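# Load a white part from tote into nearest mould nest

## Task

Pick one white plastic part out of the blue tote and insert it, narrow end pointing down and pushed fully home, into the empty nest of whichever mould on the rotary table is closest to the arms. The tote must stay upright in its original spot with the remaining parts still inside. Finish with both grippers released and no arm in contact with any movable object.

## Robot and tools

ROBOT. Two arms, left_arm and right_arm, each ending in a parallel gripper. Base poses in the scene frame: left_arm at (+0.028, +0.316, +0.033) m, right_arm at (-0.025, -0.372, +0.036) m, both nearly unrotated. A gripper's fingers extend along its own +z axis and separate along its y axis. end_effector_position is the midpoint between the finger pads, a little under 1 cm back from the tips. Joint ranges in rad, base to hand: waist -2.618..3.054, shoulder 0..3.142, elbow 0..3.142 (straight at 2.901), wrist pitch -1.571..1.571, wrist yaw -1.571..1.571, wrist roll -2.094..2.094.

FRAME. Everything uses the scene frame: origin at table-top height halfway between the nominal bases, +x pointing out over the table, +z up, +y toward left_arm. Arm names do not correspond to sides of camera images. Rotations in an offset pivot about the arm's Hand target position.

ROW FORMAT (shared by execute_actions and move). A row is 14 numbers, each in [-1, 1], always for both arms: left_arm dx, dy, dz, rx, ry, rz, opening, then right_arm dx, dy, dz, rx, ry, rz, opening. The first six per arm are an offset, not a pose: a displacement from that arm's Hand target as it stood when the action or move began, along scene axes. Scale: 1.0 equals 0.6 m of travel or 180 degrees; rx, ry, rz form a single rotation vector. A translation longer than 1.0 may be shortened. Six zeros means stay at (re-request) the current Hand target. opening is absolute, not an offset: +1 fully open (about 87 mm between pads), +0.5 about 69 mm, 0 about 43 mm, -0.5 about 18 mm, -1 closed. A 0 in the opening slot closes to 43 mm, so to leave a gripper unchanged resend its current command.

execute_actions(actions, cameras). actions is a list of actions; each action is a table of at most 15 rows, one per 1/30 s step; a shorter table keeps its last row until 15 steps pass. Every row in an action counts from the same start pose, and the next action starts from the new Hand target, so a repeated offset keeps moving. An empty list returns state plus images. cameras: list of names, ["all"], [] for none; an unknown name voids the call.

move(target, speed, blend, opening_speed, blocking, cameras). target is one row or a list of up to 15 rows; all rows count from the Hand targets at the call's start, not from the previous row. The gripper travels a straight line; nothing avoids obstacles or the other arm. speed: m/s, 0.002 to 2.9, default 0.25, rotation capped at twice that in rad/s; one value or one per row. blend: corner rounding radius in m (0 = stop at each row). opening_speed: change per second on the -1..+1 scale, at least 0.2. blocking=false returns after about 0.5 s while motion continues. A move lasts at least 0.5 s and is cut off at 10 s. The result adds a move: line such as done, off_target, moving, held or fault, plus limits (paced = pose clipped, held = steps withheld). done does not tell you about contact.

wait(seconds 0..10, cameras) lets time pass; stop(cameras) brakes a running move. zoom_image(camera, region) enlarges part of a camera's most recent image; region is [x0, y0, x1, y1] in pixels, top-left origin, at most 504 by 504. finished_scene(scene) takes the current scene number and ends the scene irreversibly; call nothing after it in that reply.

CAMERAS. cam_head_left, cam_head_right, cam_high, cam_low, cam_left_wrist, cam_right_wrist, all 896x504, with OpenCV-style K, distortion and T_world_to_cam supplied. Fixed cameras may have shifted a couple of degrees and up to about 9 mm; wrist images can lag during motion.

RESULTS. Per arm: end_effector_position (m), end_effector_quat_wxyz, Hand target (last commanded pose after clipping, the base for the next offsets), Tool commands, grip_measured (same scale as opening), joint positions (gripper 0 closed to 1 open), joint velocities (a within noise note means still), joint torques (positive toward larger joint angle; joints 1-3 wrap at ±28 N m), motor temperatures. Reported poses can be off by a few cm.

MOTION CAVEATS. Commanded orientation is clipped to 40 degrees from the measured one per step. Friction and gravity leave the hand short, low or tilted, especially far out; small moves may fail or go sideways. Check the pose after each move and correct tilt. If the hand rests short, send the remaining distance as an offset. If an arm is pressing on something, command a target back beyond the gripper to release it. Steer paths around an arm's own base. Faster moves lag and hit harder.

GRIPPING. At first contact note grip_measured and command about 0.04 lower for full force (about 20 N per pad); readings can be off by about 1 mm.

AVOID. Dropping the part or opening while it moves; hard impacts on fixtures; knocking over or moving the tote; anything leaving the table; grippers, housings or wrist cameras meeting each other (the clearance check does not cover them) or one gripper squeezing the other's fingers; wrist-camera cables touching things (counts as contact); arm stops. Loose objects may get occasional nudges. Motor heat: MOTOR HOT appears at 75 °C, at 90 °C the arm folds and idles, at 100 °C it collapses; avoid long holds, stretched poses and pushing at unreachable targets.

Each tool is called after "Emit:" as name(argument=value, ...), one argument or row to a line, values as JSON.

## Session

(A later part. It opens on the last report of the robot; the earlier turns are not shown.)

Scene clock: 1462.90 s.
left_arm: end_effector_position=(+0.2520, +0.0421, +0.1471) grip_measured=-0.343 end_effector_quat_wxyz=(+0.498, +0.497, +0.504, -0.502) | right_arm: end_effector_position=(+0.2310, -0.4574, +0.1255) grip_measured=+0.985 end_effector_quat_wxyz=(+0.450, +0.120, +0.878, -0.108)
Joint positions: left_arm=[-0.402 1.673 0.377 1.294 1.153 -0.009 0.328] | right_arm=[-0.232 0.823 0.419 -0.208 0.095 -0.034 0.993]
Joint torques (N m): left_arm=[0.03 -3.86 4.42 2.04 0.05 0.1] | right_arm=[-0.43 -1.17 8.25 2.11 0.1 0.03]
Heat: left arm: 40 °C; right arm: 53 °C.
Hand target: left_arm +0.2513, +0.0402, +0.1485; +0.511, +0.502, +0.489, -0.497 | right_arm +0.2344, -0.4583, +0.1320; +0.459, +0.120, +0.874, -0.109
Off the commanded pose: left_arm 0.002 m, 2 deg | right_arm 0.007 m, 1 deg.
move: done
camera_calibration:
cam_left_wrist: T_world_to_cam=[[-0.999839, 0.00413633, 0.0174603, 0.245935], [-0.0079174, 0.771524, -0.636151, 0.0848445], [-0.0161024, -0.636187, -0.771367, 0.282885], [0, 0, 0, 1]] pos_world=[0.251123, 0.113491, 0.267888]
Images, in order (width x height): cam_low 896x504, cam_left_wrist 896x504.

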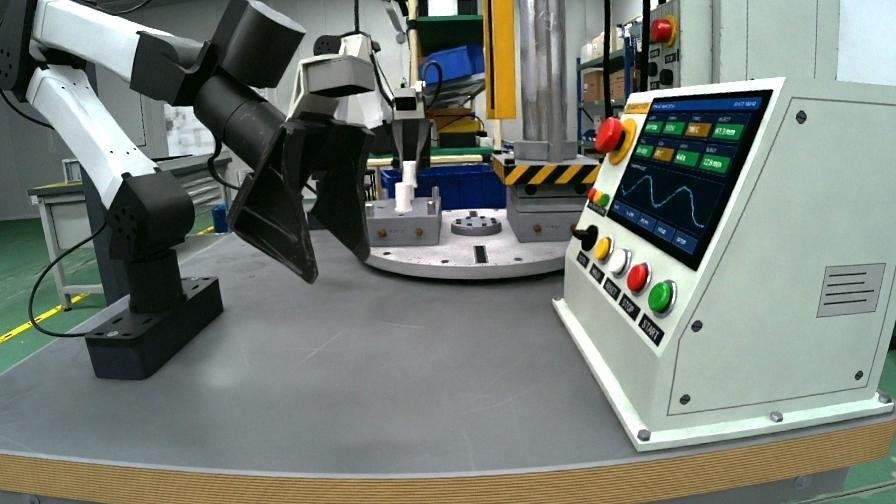

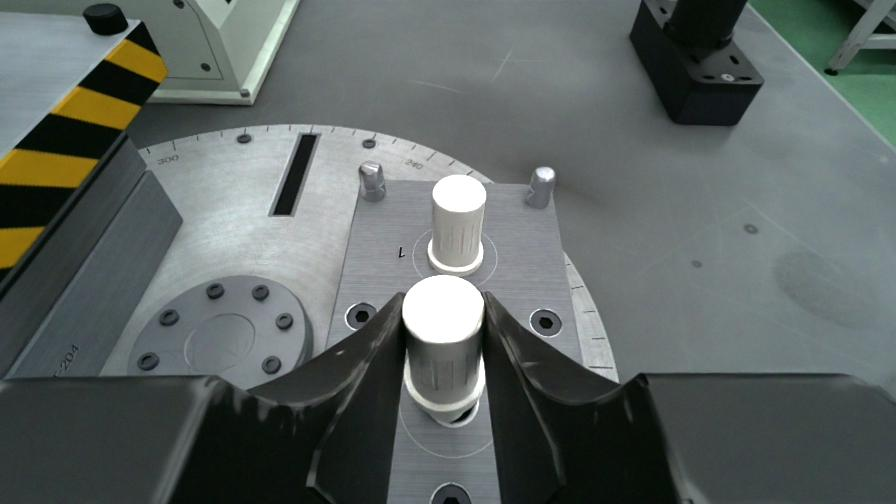

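Emit:
move(
  target=[
    [0.0112, -0.0017, 0.04, 0, 0, 0, -0.46, 0,0,0,0,0,0,1],
    [-0.0042, -0.0017, -0.003, 0, 0, 0, -0.46, 0,0,0,0,0,0,1],
  ],
  speed=0.08,
  cameras=["cam_left_wrist","cam_low"],
)

Emit:
zoom_image(
  camera="cam_left_wrist",
  region=[370, 340, 520, 504],
)

Emit:
zoom_image(
  camera="cam_low",
  region=[390, 150, 425, 215],
)

Scene clock: 1483.03 s.
left_arm: end_effector_position=(+0.2480, +0.0409, +0.1452) grip_measured=-0.343 end_effector_quat_wxyz=(+0.496, +0.499, +0.502, -0.504) | right_arm: end_effector_position=(+0.2310, -0.4574, +0.1255) grip_measured=+0.985 end_effector_quat_wxyz=(+0.450, +0.120, +0.878, -0.108)
Joint positions: left_arm=[-0.411 1.677 0.367 1.306 1.153 -0.007 0.328] | right_arm=[-0.232 0.823 0.419 -0.208 0.095 -0.034 0.993]
Joint torques (N m): left_arm=[0.1 -3.84 4.37 2.01 -0.04 0.08] | right_arm=[-0.4 -1.25 8.12 2.13 0.1 0.07]
Motor temperatures (°C): left_arm=[28 33 40 40 27 29 31] | right_arm=[29 32 53 45 27 28 31]
Heat: left arm: 40 °C; right arm: 53 °C.
Hand target: left_arm +0.2487, +0.0392, +0.1467; +0.511, +0.502, +0.489, -0.497 | right_arm +0.2344, -0.4583, +0.1320; +0.459, +0.120, +0.874, -0.109
Off the commanded pose: left_arm 0.002 m, 2 deg | right_arm 0.007 m, 1 deg.
move: done
camera_calibration:
cam_left_wrist: T_world_to_cam=[[-0.999765, 0.012947, 0.0173769, 0.24145], [-0.00105224, 0.771942, -0.635692, 0.0827364], [-0.0216442, -0.635561, -0.771747, 0.281939], [0, 0, 0, 1]] pos_world=[0.247583, 0.112196, 0.265985]
Images, in order (width x height): cam_low 896x504, cam_left_wrist 896x504.

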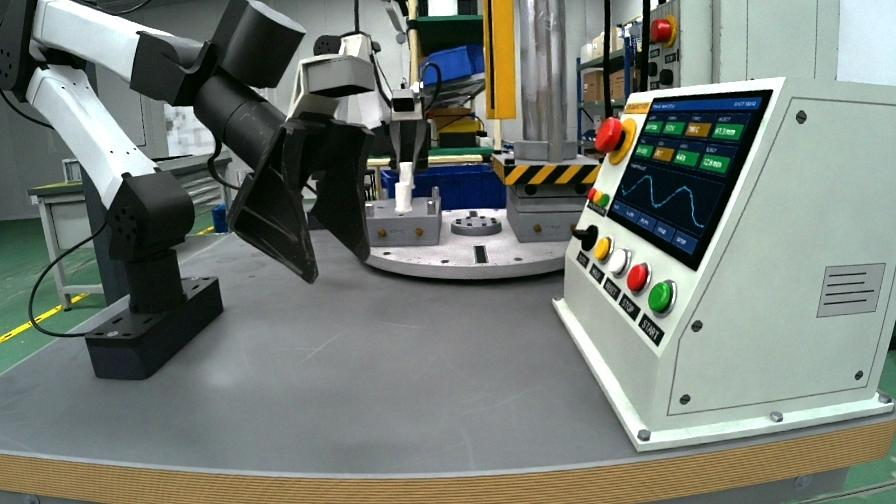

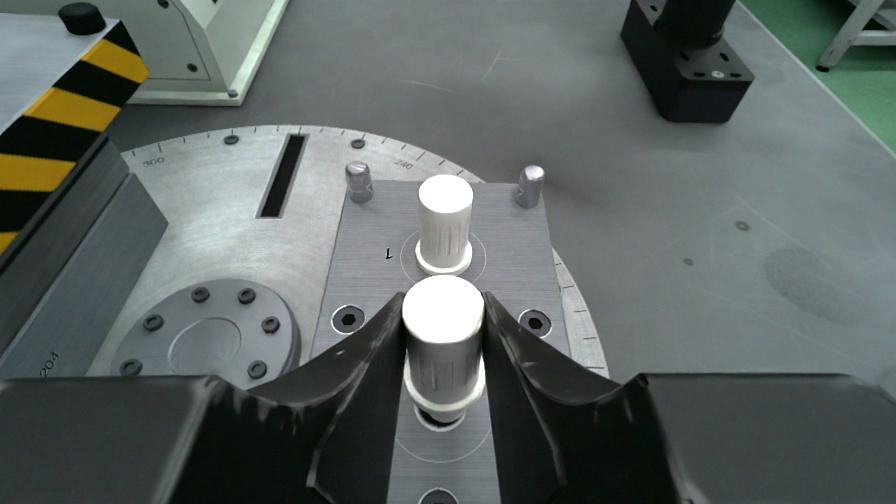

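Scaled by 3.073 from the camera's 896x504 image, which has a finer 1280x720 frame.

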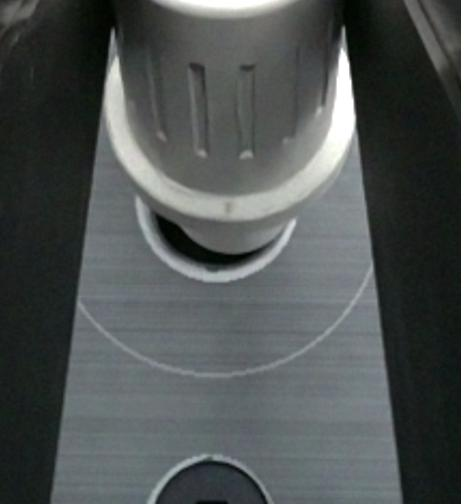

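Scaled by 7.754 from the camera's 896x504 image, which has a finer 1280x720 frame.

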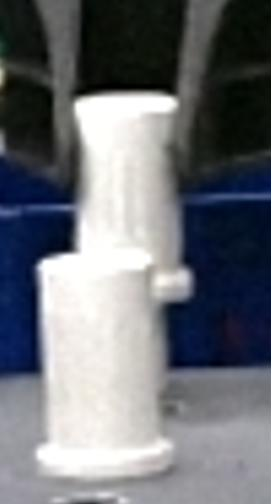

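Emit:
zoom_image(
  camera="cam_left_wrist",
  region=[400, 380, 490, 440],
)

Emit:
zoom_image(
  camera="cam_left_wrist",
  region=[395, 165, 495, 265],
)

Emit:
zoom_image(
  camera="cam_left_wrist",
  region=[395, 265, 495, 345],
)

Scaled by 5.600 from the camera's 896x504 image, which has a finer 1280x720 frame.

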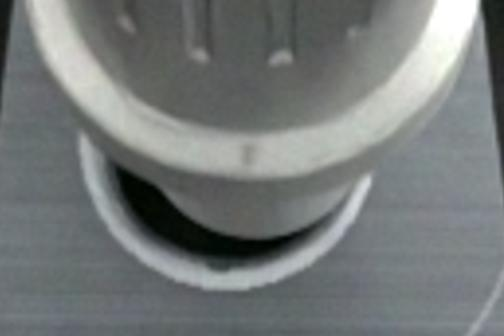

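Scaled by 5.040 from the camera's 896x504 image, which has a finer 1280x720 frame.

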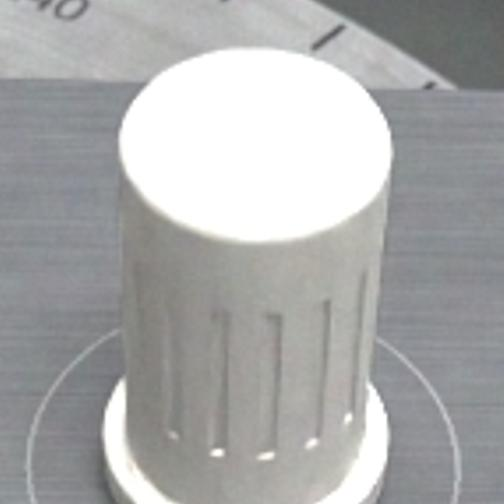

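Scaled by 5.040 from the camera's 896x504 image, which has a finer 1280x720 frame.

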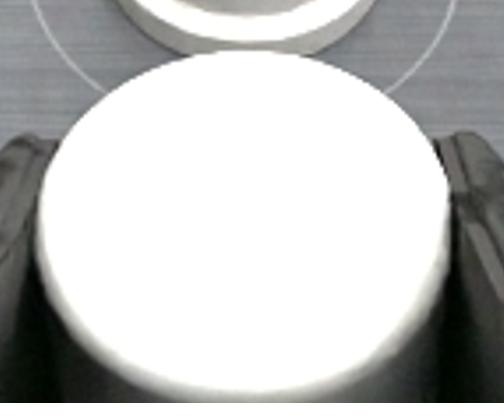

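Emit:
zoom_image(
  camera="cam_low",
  region=[395, 180, 425, 210],
)

Emit:
execute_actions(
  actions=[],
  cameras=["cam_high", "cam_head_left", "cam_head_right"],
)

Emit:
zoom_image(
  camera="cam_high",
  region=[395, 245, 435, 285],
)

Emit:
zoom_image(
  camera="cam_head_right",
  region=[400, 200, 520, 300],
)

Emit:
zoom_image(
  camera="cam_head_left",
  region=[450, 200, 570, 300],
)

Scaled by 16.800 from the camera's 896x504 image, which has a finer 1280x720 frame.

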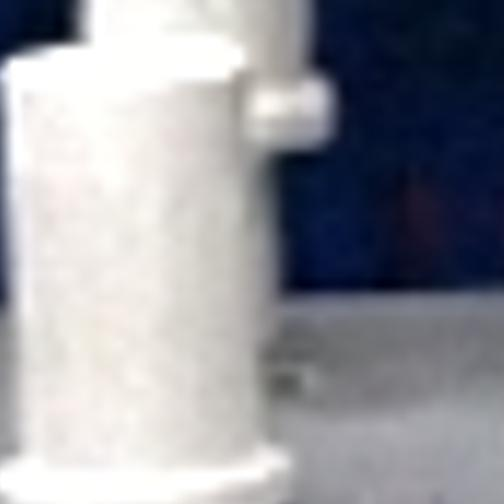

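Scene clock: 1538.03 s.
left_arm: end_effector_position=(+0.2480, +0.0409, +0.1452) grip_measured=-0.343 end_effector_quat_wxyz=(+0.496, +0.499, +0.502, -0.504) | right_arm: end_effector_position=(+0.2310, -0.4574, +0.1255) grip_measured=+0.985 end_effector_quat_wxyz=(+0.450, +0.120, +0.878, -0.108)
Joint positions: left_arm=[-0.411 1.677 0.367 1.307 1.153 -0.007 0.328] | right_arm=[-0.232 0.823 0.419 -0.208 0.095 -0.034 0.993]
Joint velocities: within noise
Joint torques (N m): left_arm=[0.12 -3.85 4.34 2.03 -0.04 0.08] | right_arm=[-0.38 -1.24 8.13 2.12 0.09 0.02]
Motor temperatures (°C): left_arm=[28 32 39 41 27 29 31] | right_arm=[29 32 53 45 27 28 31]
Heat: left arm: 41 °C; right arm: 53 °C.
Hand target: left_arm +0.2487, +0.0392, +0.1467; +0.511, +0.502, +0.489, -0.497 | right_arm +0.2344, -0.4583, +0.1320; +0.459, +0.120, +0.874, -0.109
Tool commands: left_gripper/opening=-0.46 right_gripper/opening=+1.0
Off the commanded pose: left_arm 0.002 m, 2 deg | right_arm 0.007 m, 1 deg.
Images, in order (width x height): cam_head_left 896x504, cam_head_right 896x504, cam_high 896x504.

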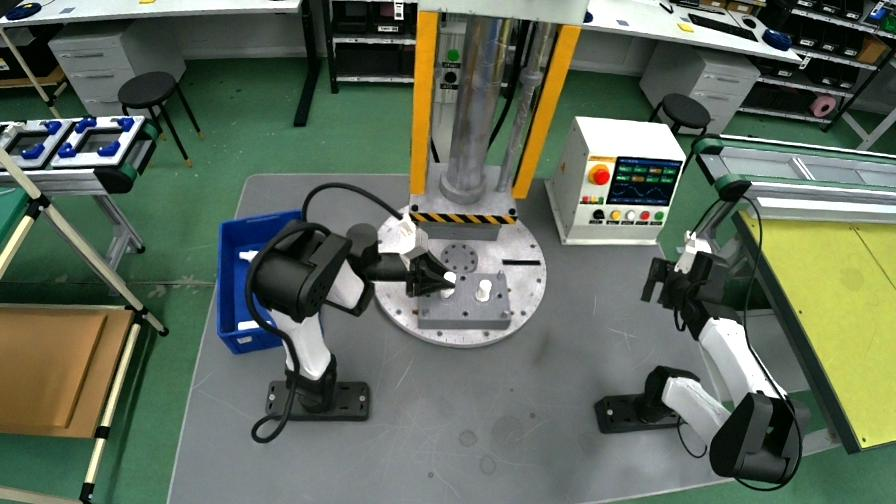

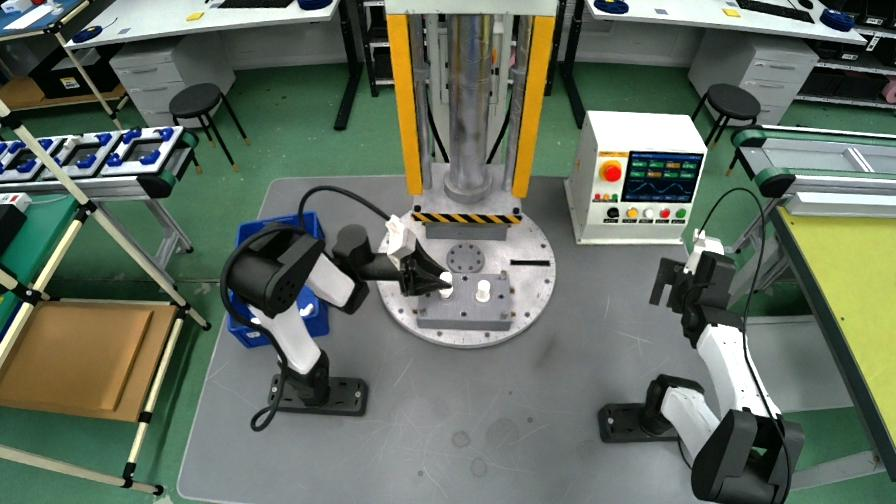

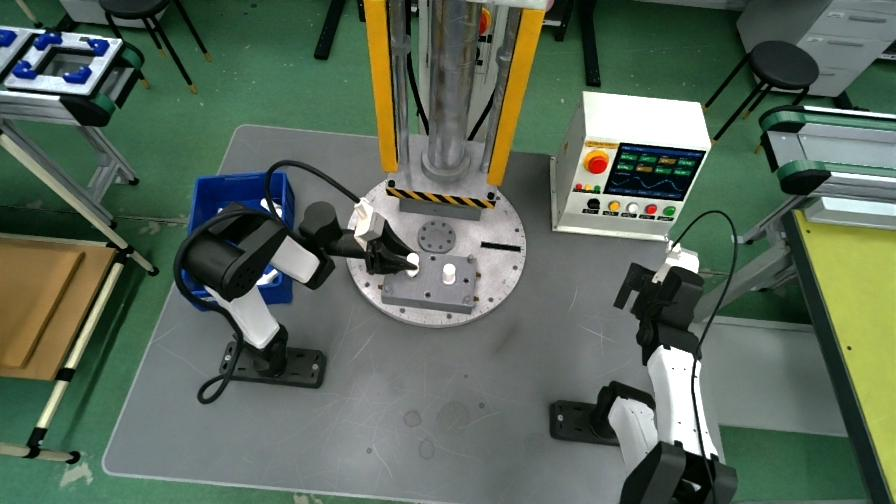

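Scaled by 12.600 from the camera's 896x504 image, which has a finer 1280x720 frame.

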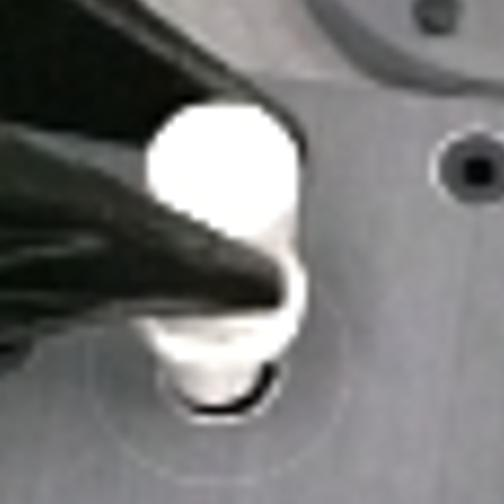

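Scaled by 4.200 from the camera's 896x504 image, which has a finer 1280x720 frame.

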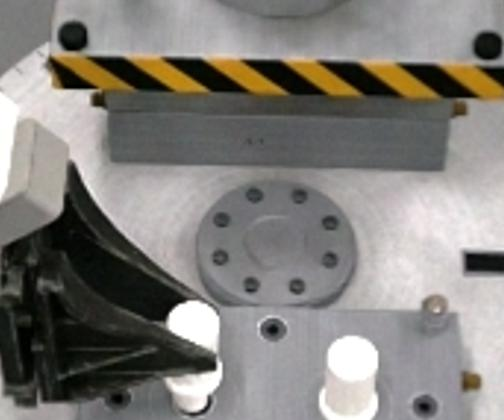

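Scaled by 4.200 from the camera's 896x504 image, which has a finer 1280x720 frame.

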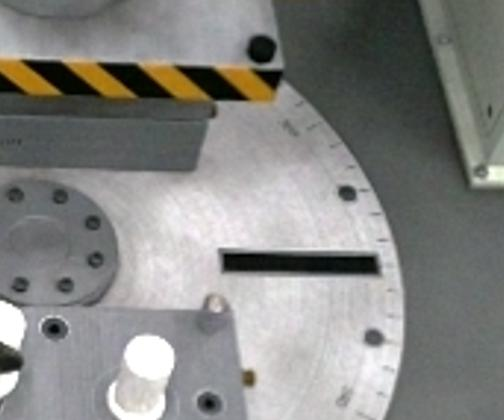

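Emit:
move(
  target=[
    [0.0192, -0.0027, 0.042, 0, 0, 0, -0.46, 0,0,0,0,0,0,1],
    [0.0038, -0.0027, 0.0, 0, 0, 0, -0.46, 0,0,0,0,0,0,1],
  ],
  speed=0.08,
  cameras=["cam_left_wrist","cam_low","cam_high"],
)

Emit:
zoom_image(
  camera="cam_left_wrist",
  region=[400, 380, 490, 440],
)

Emit:
zoom_image(
  camera="cam_low",
  region=[395, 180, 425, 210],
)

Emit:
zoom_image(
  camera="cam_high",
  region=[395, 245, 435, 285],
)

Scene clock: 1560.73 s.
left_arm: end_effector_position=(+0.2505, +0.0397, +0.1454) grip_measured=-0.343 end_effector_quat_wxyz=(+0.496, +0.499, +0.502, -0.504) | right_arm: end_effector_position=(+0.2310, -0.4574, +0.1255) grip_measured=+0.985 end_effector_quat_wxyz=(+0.450, +0.120, +0.878, -0.108)
Joint positions: left_arm=[-0.411 1.686 0.379 1.305 1.153 -0.008 0.328] | right_arm=[-0.232 0.823 0.419 -0.208 0.095 -0.034 0.993]
Joint torques (N m): left_arm=[-0.06 -3.9 4.38 2.01 -0.06 0.08] | right_arm=[-0.38 -1.29 8.14 2.12 0.09 0.02]
Heat: left arm: 41 °C; right arm: 53 °C.
Hand target: left_arm +0.2510, +0.0375, +0.1468; +0.511, +0.502, +0.489, -0.497 | right_arm +0.2344, -0.4583, +0.1320; +0.459, +0.120, +0.874, -0.109
Off the commanded pose: left_arm 0.003 m, 2 deg | right_arm 0.007 m, 1 deg.
move: done
camera_calibration:
cam_left_wrist: T_world_to_cam=[[-0.999776, 0.0129487, 0.0167311, 0.244137], [-0.000648001, 0.771712, -0.635972, 0.0837164], [-0.0211465, -0.635841, -0.771531, 0.281298], [0, 0, 0, 1]] pos_world=[0.250086, 0.111094, 0.266186]
Images, in order (width x height): cam_high 896x504, cam_low 896x504, cam_left_wrist 896x504.

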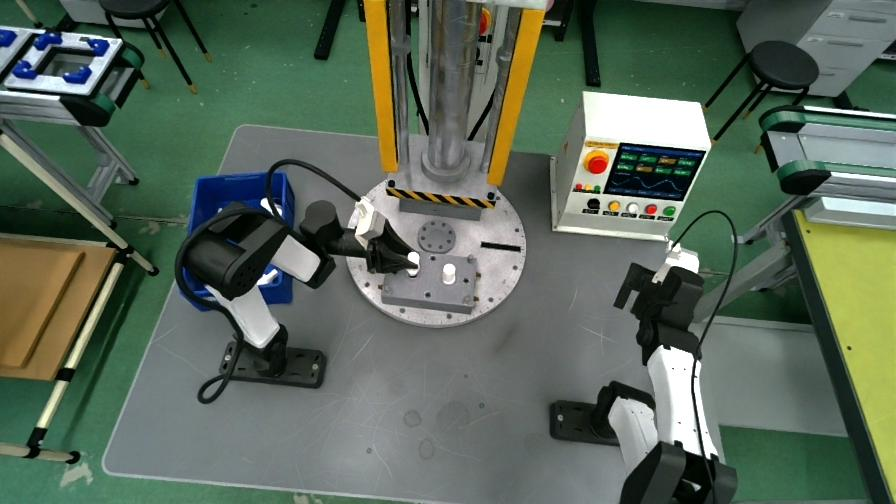

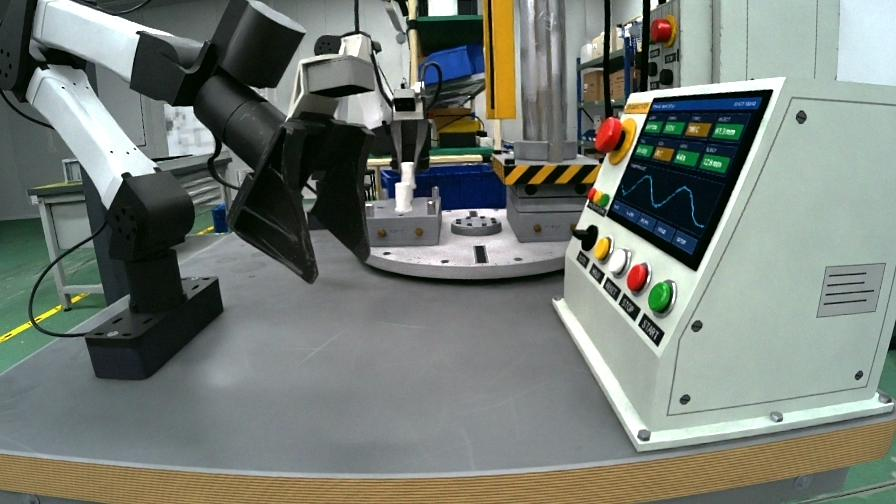

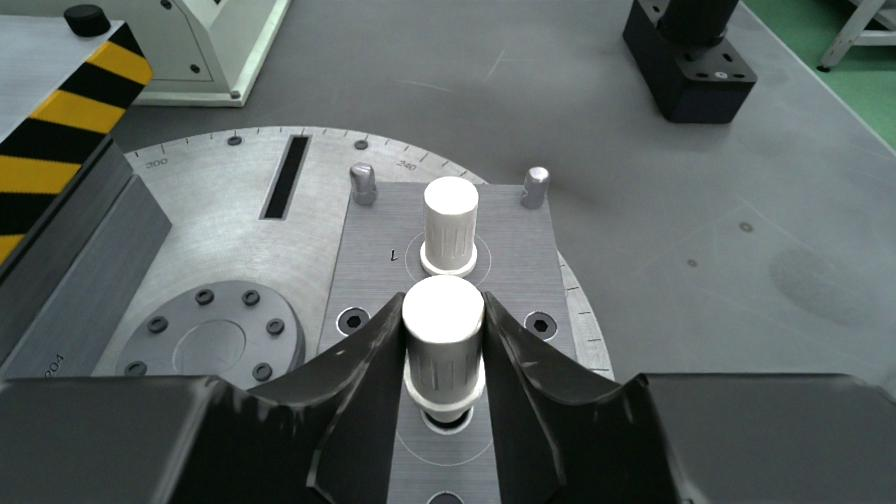

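Scaled by 5.600 from the camera's 896x504 image, which has a finer 1280x720 frame.

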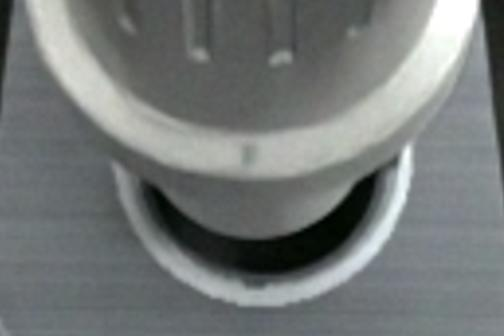

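Scaled by 16.800 from the camera's 896x504 image, which has a finer 1280x720 frame.

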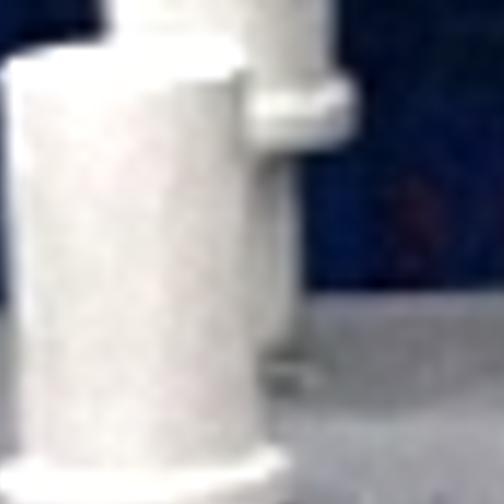

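Scaled by 12.600 from the camera's 896x504 image, which has a finer 1280x720 frame.

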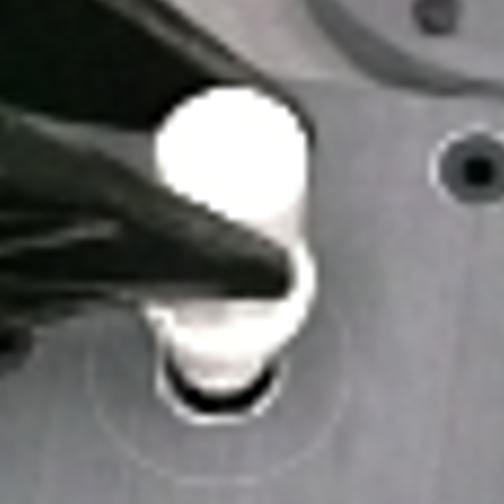

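Emit:
move(
  target=[-0.001, -0.0007, -0.025, 0, 0, 0, -0.46, 0,0,0,0,0,0,1],
  speed=0.04,
  cameras=["cam_left_wrist","cam_low","cam_high"],
)

Emit:
zoom_image(
  camera="cam_left_wrist",
  region=[400, 380, 490, 440],
)

Emit:
zoom_image(
  camera="cam_low",
  region=[395, 180, 425, 210],
)

Emit:
zoom_image(
  camera="cam_high",
  region=[395, 245, 435, 285],
)

Scene clock: 1577.80 s.
left_arm: end_effector_position=(+0.2500, +0.0392, +0.1283) grip_measured=-0.343 end_effector_quat_wxyz=(+0.492, +0.497, +0.507, -0.504) | right_arm: end_effector_position=(+0.2310, -0.4574, +0.1255) grip_measured=+0.985 end_effector_quat_wxyz=(+0.450, +0.120, +0.878, -0.108)
Joint positions: left_arm=[-0.415 1.77 0.365 1.383 1.146 -0.002 0.328] | right_arm=[-0.232 0.823 0.419 -0.208 0.095 -0.034 0.993]
Joint torques (N m): left_arm=[0.08 -4.14 3.81 2.19 0.02 0.09] | right_arm=[-0.44 -1.29 8.17 2.13 0.1 0.03]
Heat: left arm: 41 °C; right arm: 53 °C.
Hand target: left_arm +0.2504, +0.0372, +0.1318; +0.511, +0.502, +0.489, -0.497 | right_arm +0.2344, -0.4583, +0.1320; +0.459, +0.120, +0.874, -0.109
Off the commanded pose: left_arm 0.004 m, 3 deg | right_arm 0.007 m, 1 deg.
move: off_target (left_arm)
camera_calibration:
cam_left_wrist: T_world_to_cam=[[-0.999538, 0.00971641, 0.0287936, 0.242385], [-0.0105925, 0.776685, -0.629801, 0.0747467], [-0.0284829, -0.629815, -0.776223, 0.269972], [0, 0, 0, 1]] pos_world=[0.250755, 0.109623, 0.249655]
Images, in order (width x height): cam_high 896x504, cam_low 896x504, cam_left_wrist 896x504.

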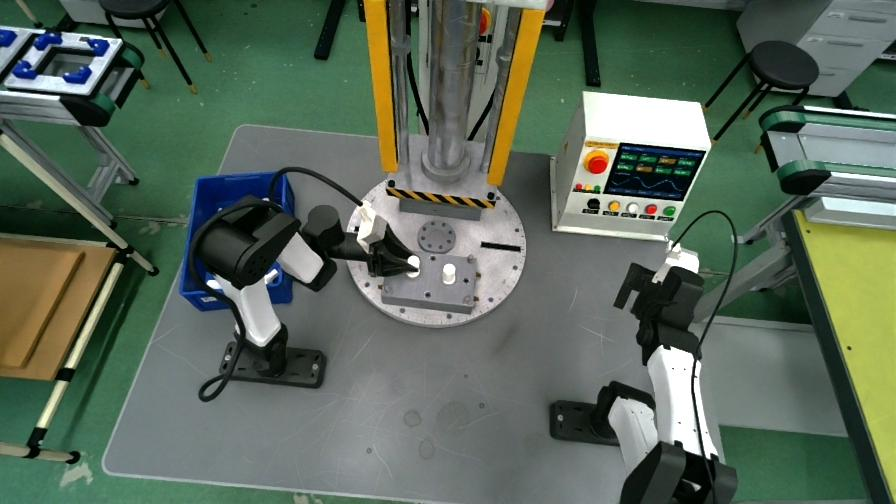

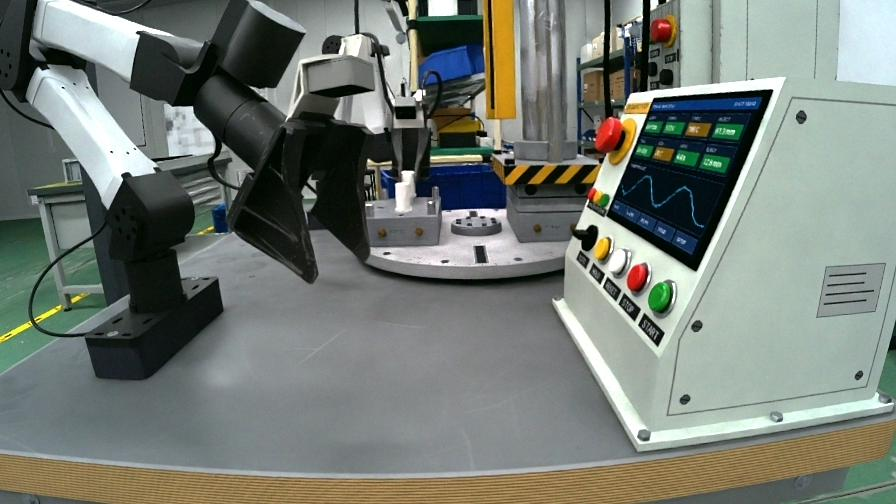

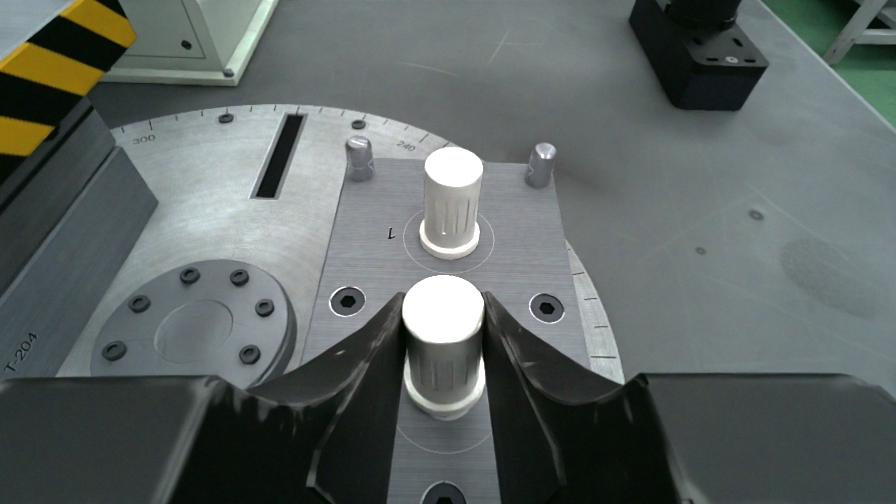

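Scaled by 5.600 from the camera's 896x504 image, which has a finer 1280x720 frame.

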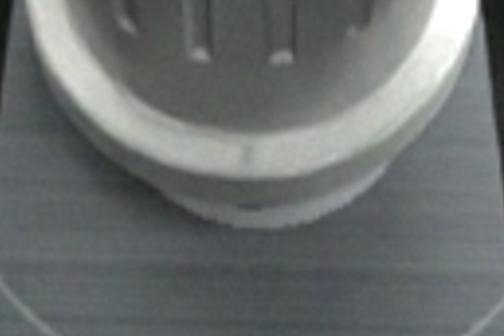

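Scaled by 16.800 from the camera's 896x504 image, which has a finer 1280x720 frame.

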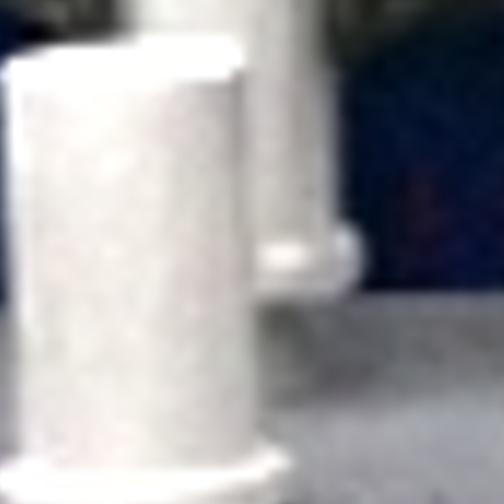

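Scaled by 12.600 from the camera's 896x504 image, which has a finer 1280x720 frame.

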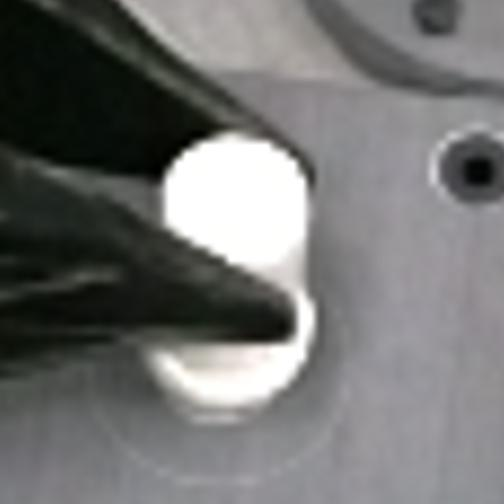

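Emit:
move(
  target=[-0.004, 0, -0.018, 0, 0, 0, -0.46, 0,0,0,0,0,0,1],
  speed=0.04,
  cameras=["cam_left_wrist","cam_low","cam_high"],
)

Emit:
zoom_image(
  camera="cam_left_wrist",
  region=[400, 380, 490, 440],
)

Emit:
zoom_image(
  camera="cam_low",
  region=[395, 180, 425, 210],
)

Emit:
zoom_image(
  camera="cam_high",
  region=[395, 245, 435, 285],
)

Scene clock: 1606.83 s.
left_arm: end_effector_position=(+0.2487, +0.0387, +0.1216) grip_measured=-0.343 end_effector_quat_wxyz=(+0.490, +0.498, +0.507, -0.504) | right_arm: end_effector_position=(+0.2310, -0.4574, +0.1255) grip_measured=+0.985 end_effector_quat_wxyz=(+0.450, +0.120, +0.878, -0.108)
Joint positions: left_arm=[-0.418 1.805 0.359 1.418 1.145 0.002 0.328] | right_arm=[-0.232 0.823 0.419 -0.208 0.095 -0.034 0.993]
Joint torques (N m): left_arm=[-0.02 -2.84 2.84 2.41 -0.02 0.13] | right_arm=[-0.29 -1.26 8.13 2.16 0.09 0.04]
Heat: left arm: 44 °C; right arm: 54 °C.
Hand target: left_arm +0.2479, +0.0371, +0.1209; +0.511, +0.502, +0.489, -0.497 | right_arm +0.2344, -0.4583, +0.1320; +0.459, +0.120, +0.874, -0.109
Off the commanded pose: left_arm 0.002 m, 3 deg | right_arm 0.007 m, 1 deg.
move: off_target (left_arm)
camera_calibration:
cam_left_wrist: T_world_to_cam=[[-0.999501, 0.0123941, 0.0290561, 0.241203], [-0.00860462, 0.778212, -0.627943, 0.0701347], [-0.0303946, -0.627879, -0.777717, 0.265022], [0, 0, 0, 1]] pos_world=[0.249741, 0.108833, 0.243144]
Images, in order (width x height): cam_high 896x504, cam_low 896x504, cam_left_wrist 896x504.

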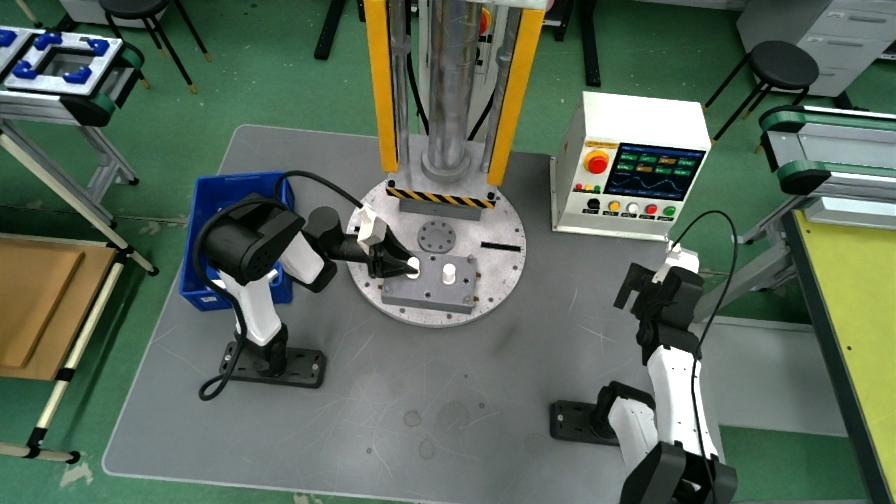

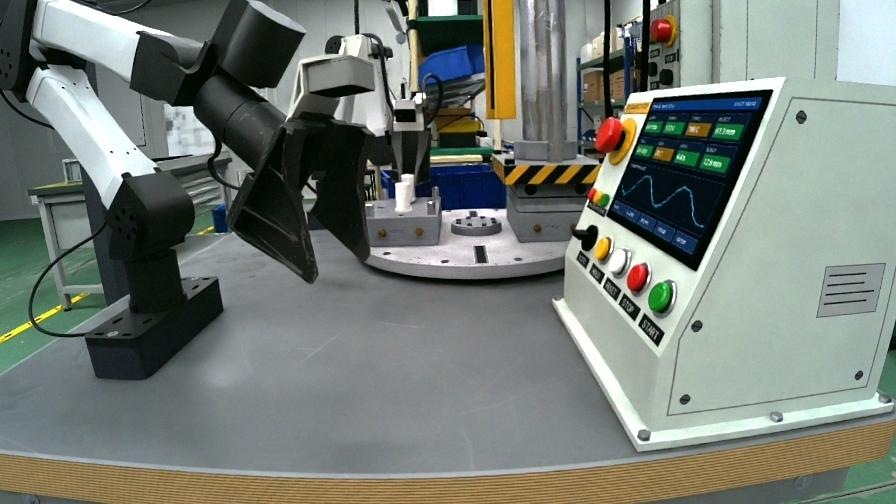

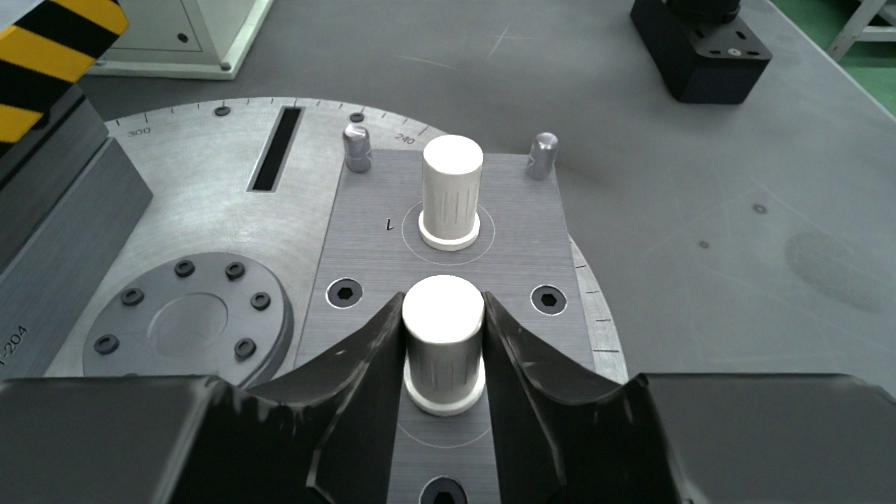

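Scaled by 5.600 from the camera's 896x504 image, which has a finer 1280x720 frame.

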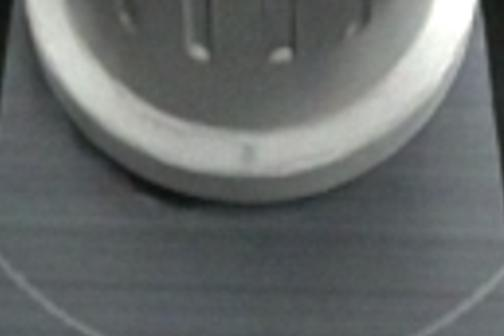

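Scaled by 16.800 from the camera's 896x504 image, which has a finer 1280x720 frame.

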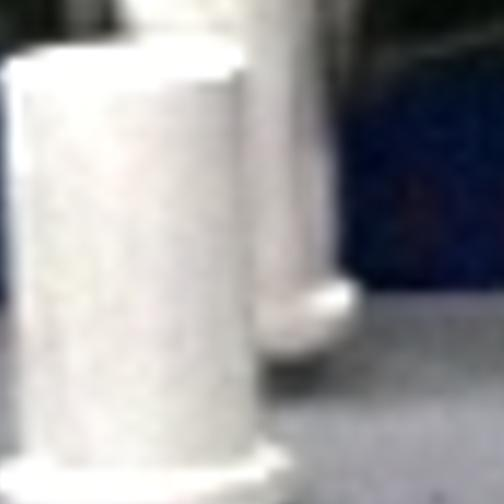

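Scaled by 12.600 from the camera's 896x504 image, which has a finer 1280x720 frame.

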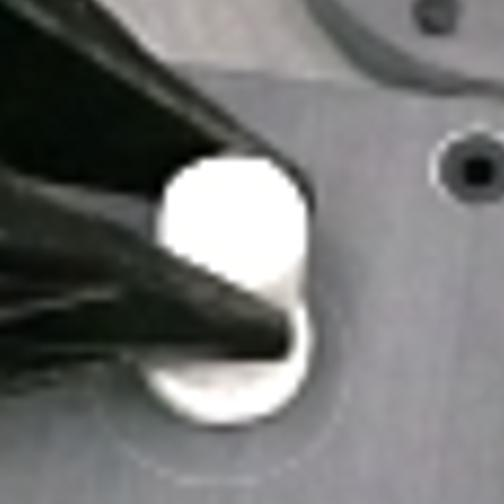

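Emit:
move(
  target=[0, 0, -0.014, 0, 0, 0, -0.46, 0,0,0,0,0,0,1],
  speed=0.03,
  cameras=["cam_left_wrist","cam_low","cam_high"],
)

Emit:
zoom_image(
  camera="cam_left_wrist",
  region=[400, 380, 490, 440],
)

Emit:
zoom_image(
  camera="cam_low",
  region=[395, 180, 425, 210],
)

Emit:
zoom_image(
  camera="cam_high",
  region=[395, 245, 435, 285],
)

Scene clock: 1620.87 s.
left_arm: end_effector_position=(+0.2475, +0.0389, +0.1161) grip_measured=-0.343 end_effector_quat_wxyz=(+0.488, +0.504, +0.505, -0.503) | right_arm: end_effector_position=(+0.2310, -0.4574, +0.1255) grip_measured=+0.985 end_effector_quat_wxyz=(+0.450, +0.120, +0.878, -0.108)
Joint positions: left_arm=[-0.418 1.825 0.359 1.42 1.154 0.025 0.328] | right_arm=[-0.232 0.823 0.419 -0.208 0.095 -0.034 0.993]
Joint torques (N m): left_arm=[-0.09 -1.46 2.55 2.63 -0.12 0.05] | right_arm=[-0.34 -1.29 8.05 2.13 0.09 0]
Heat: left arm: 44 °C; right arm: 54 °C.
Hand target: left_arm +0.2479, +0.0371, +0.1125; +0.511, +0.502, +0.489, -0.497 | right_arm +0.2344, -0.4583, +0.1320; +0.459, +0.120, +0.874, -0.109
Off the commanded pose: left_arm 0.004 m, 3 deg | right_arm 0.007 m, 1 deg.
move: off_target (left_arm)
camera_calibration:
cam_left_wrist: T_world_to_cam=[[-0.999482, 0.0219841, 0.0234827, 0.240421], [0.00258581, 0.782563, -0.622566, 0.0629535], [-0.0320633, -0.622183, -0.782215, 0.261519], [0, 0, 0, 1]] pos_world=[0.248519, 0.108162, 0.238111]
Images, in order (width x height): cam_high 896x504, cam_low 896x504, cam_left_wrist 896x504.

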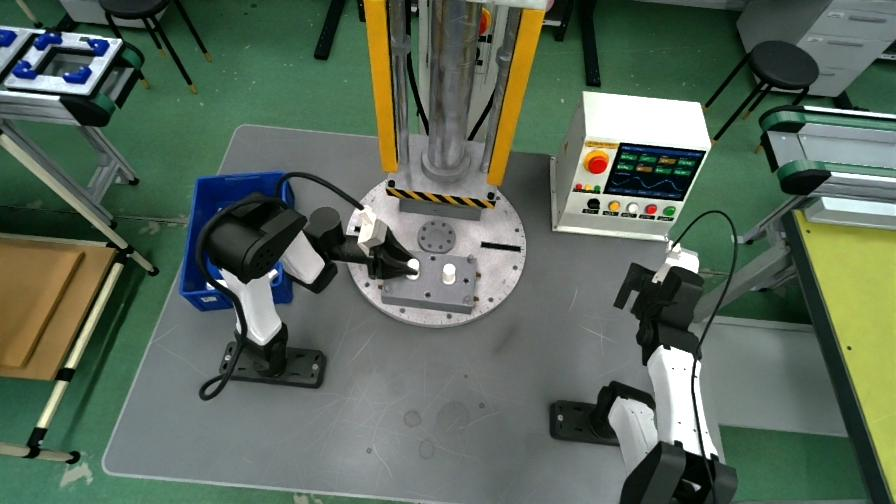

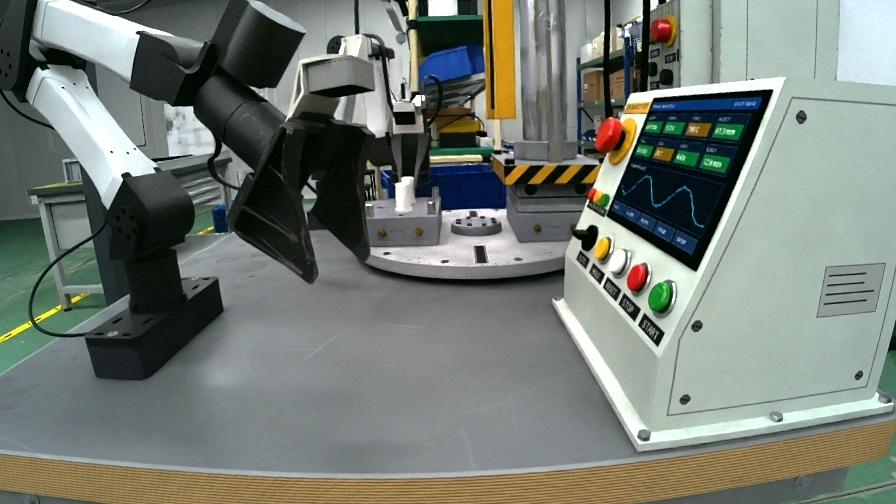

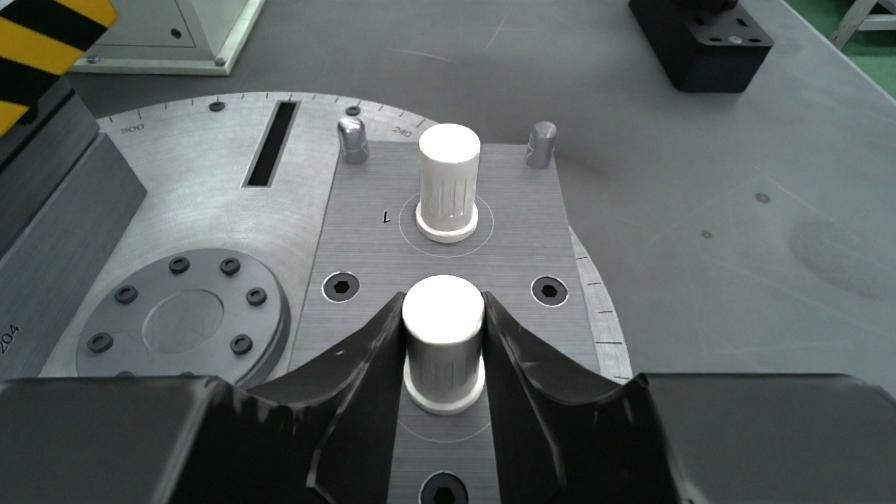

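Scaled by 5.600 from the camera's 896x504 image, which has a finer 1280x720 frame.

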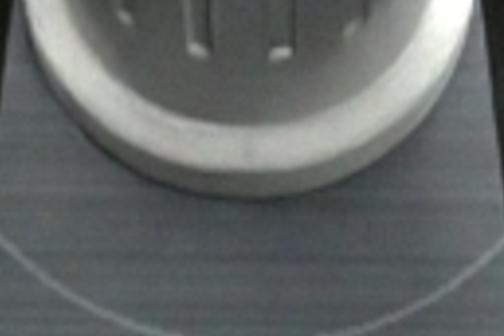

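Scaled by 16.800 from the camera's 896x504 image, which has a finer 1280x720 frame.

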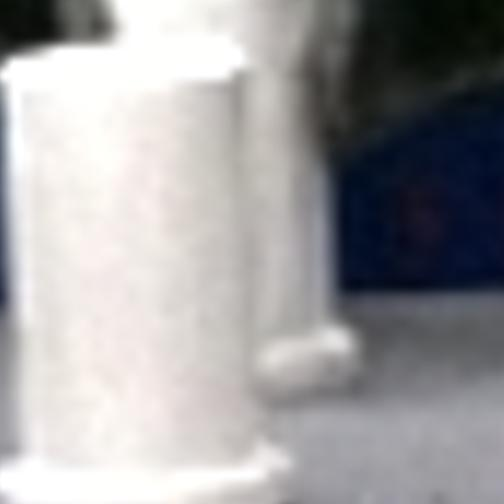

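Scaled by 12.600 from the camera's 896x504 image, which has a finer 1280x720 frame.

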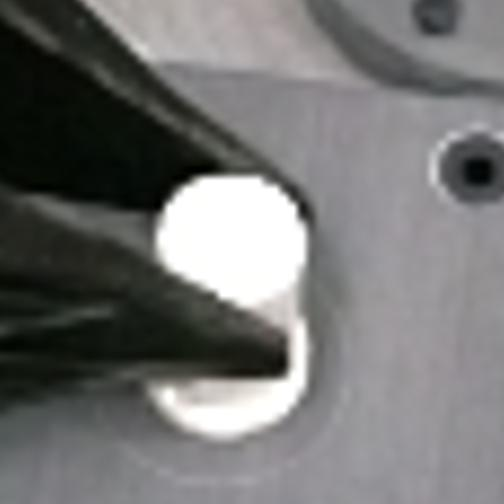

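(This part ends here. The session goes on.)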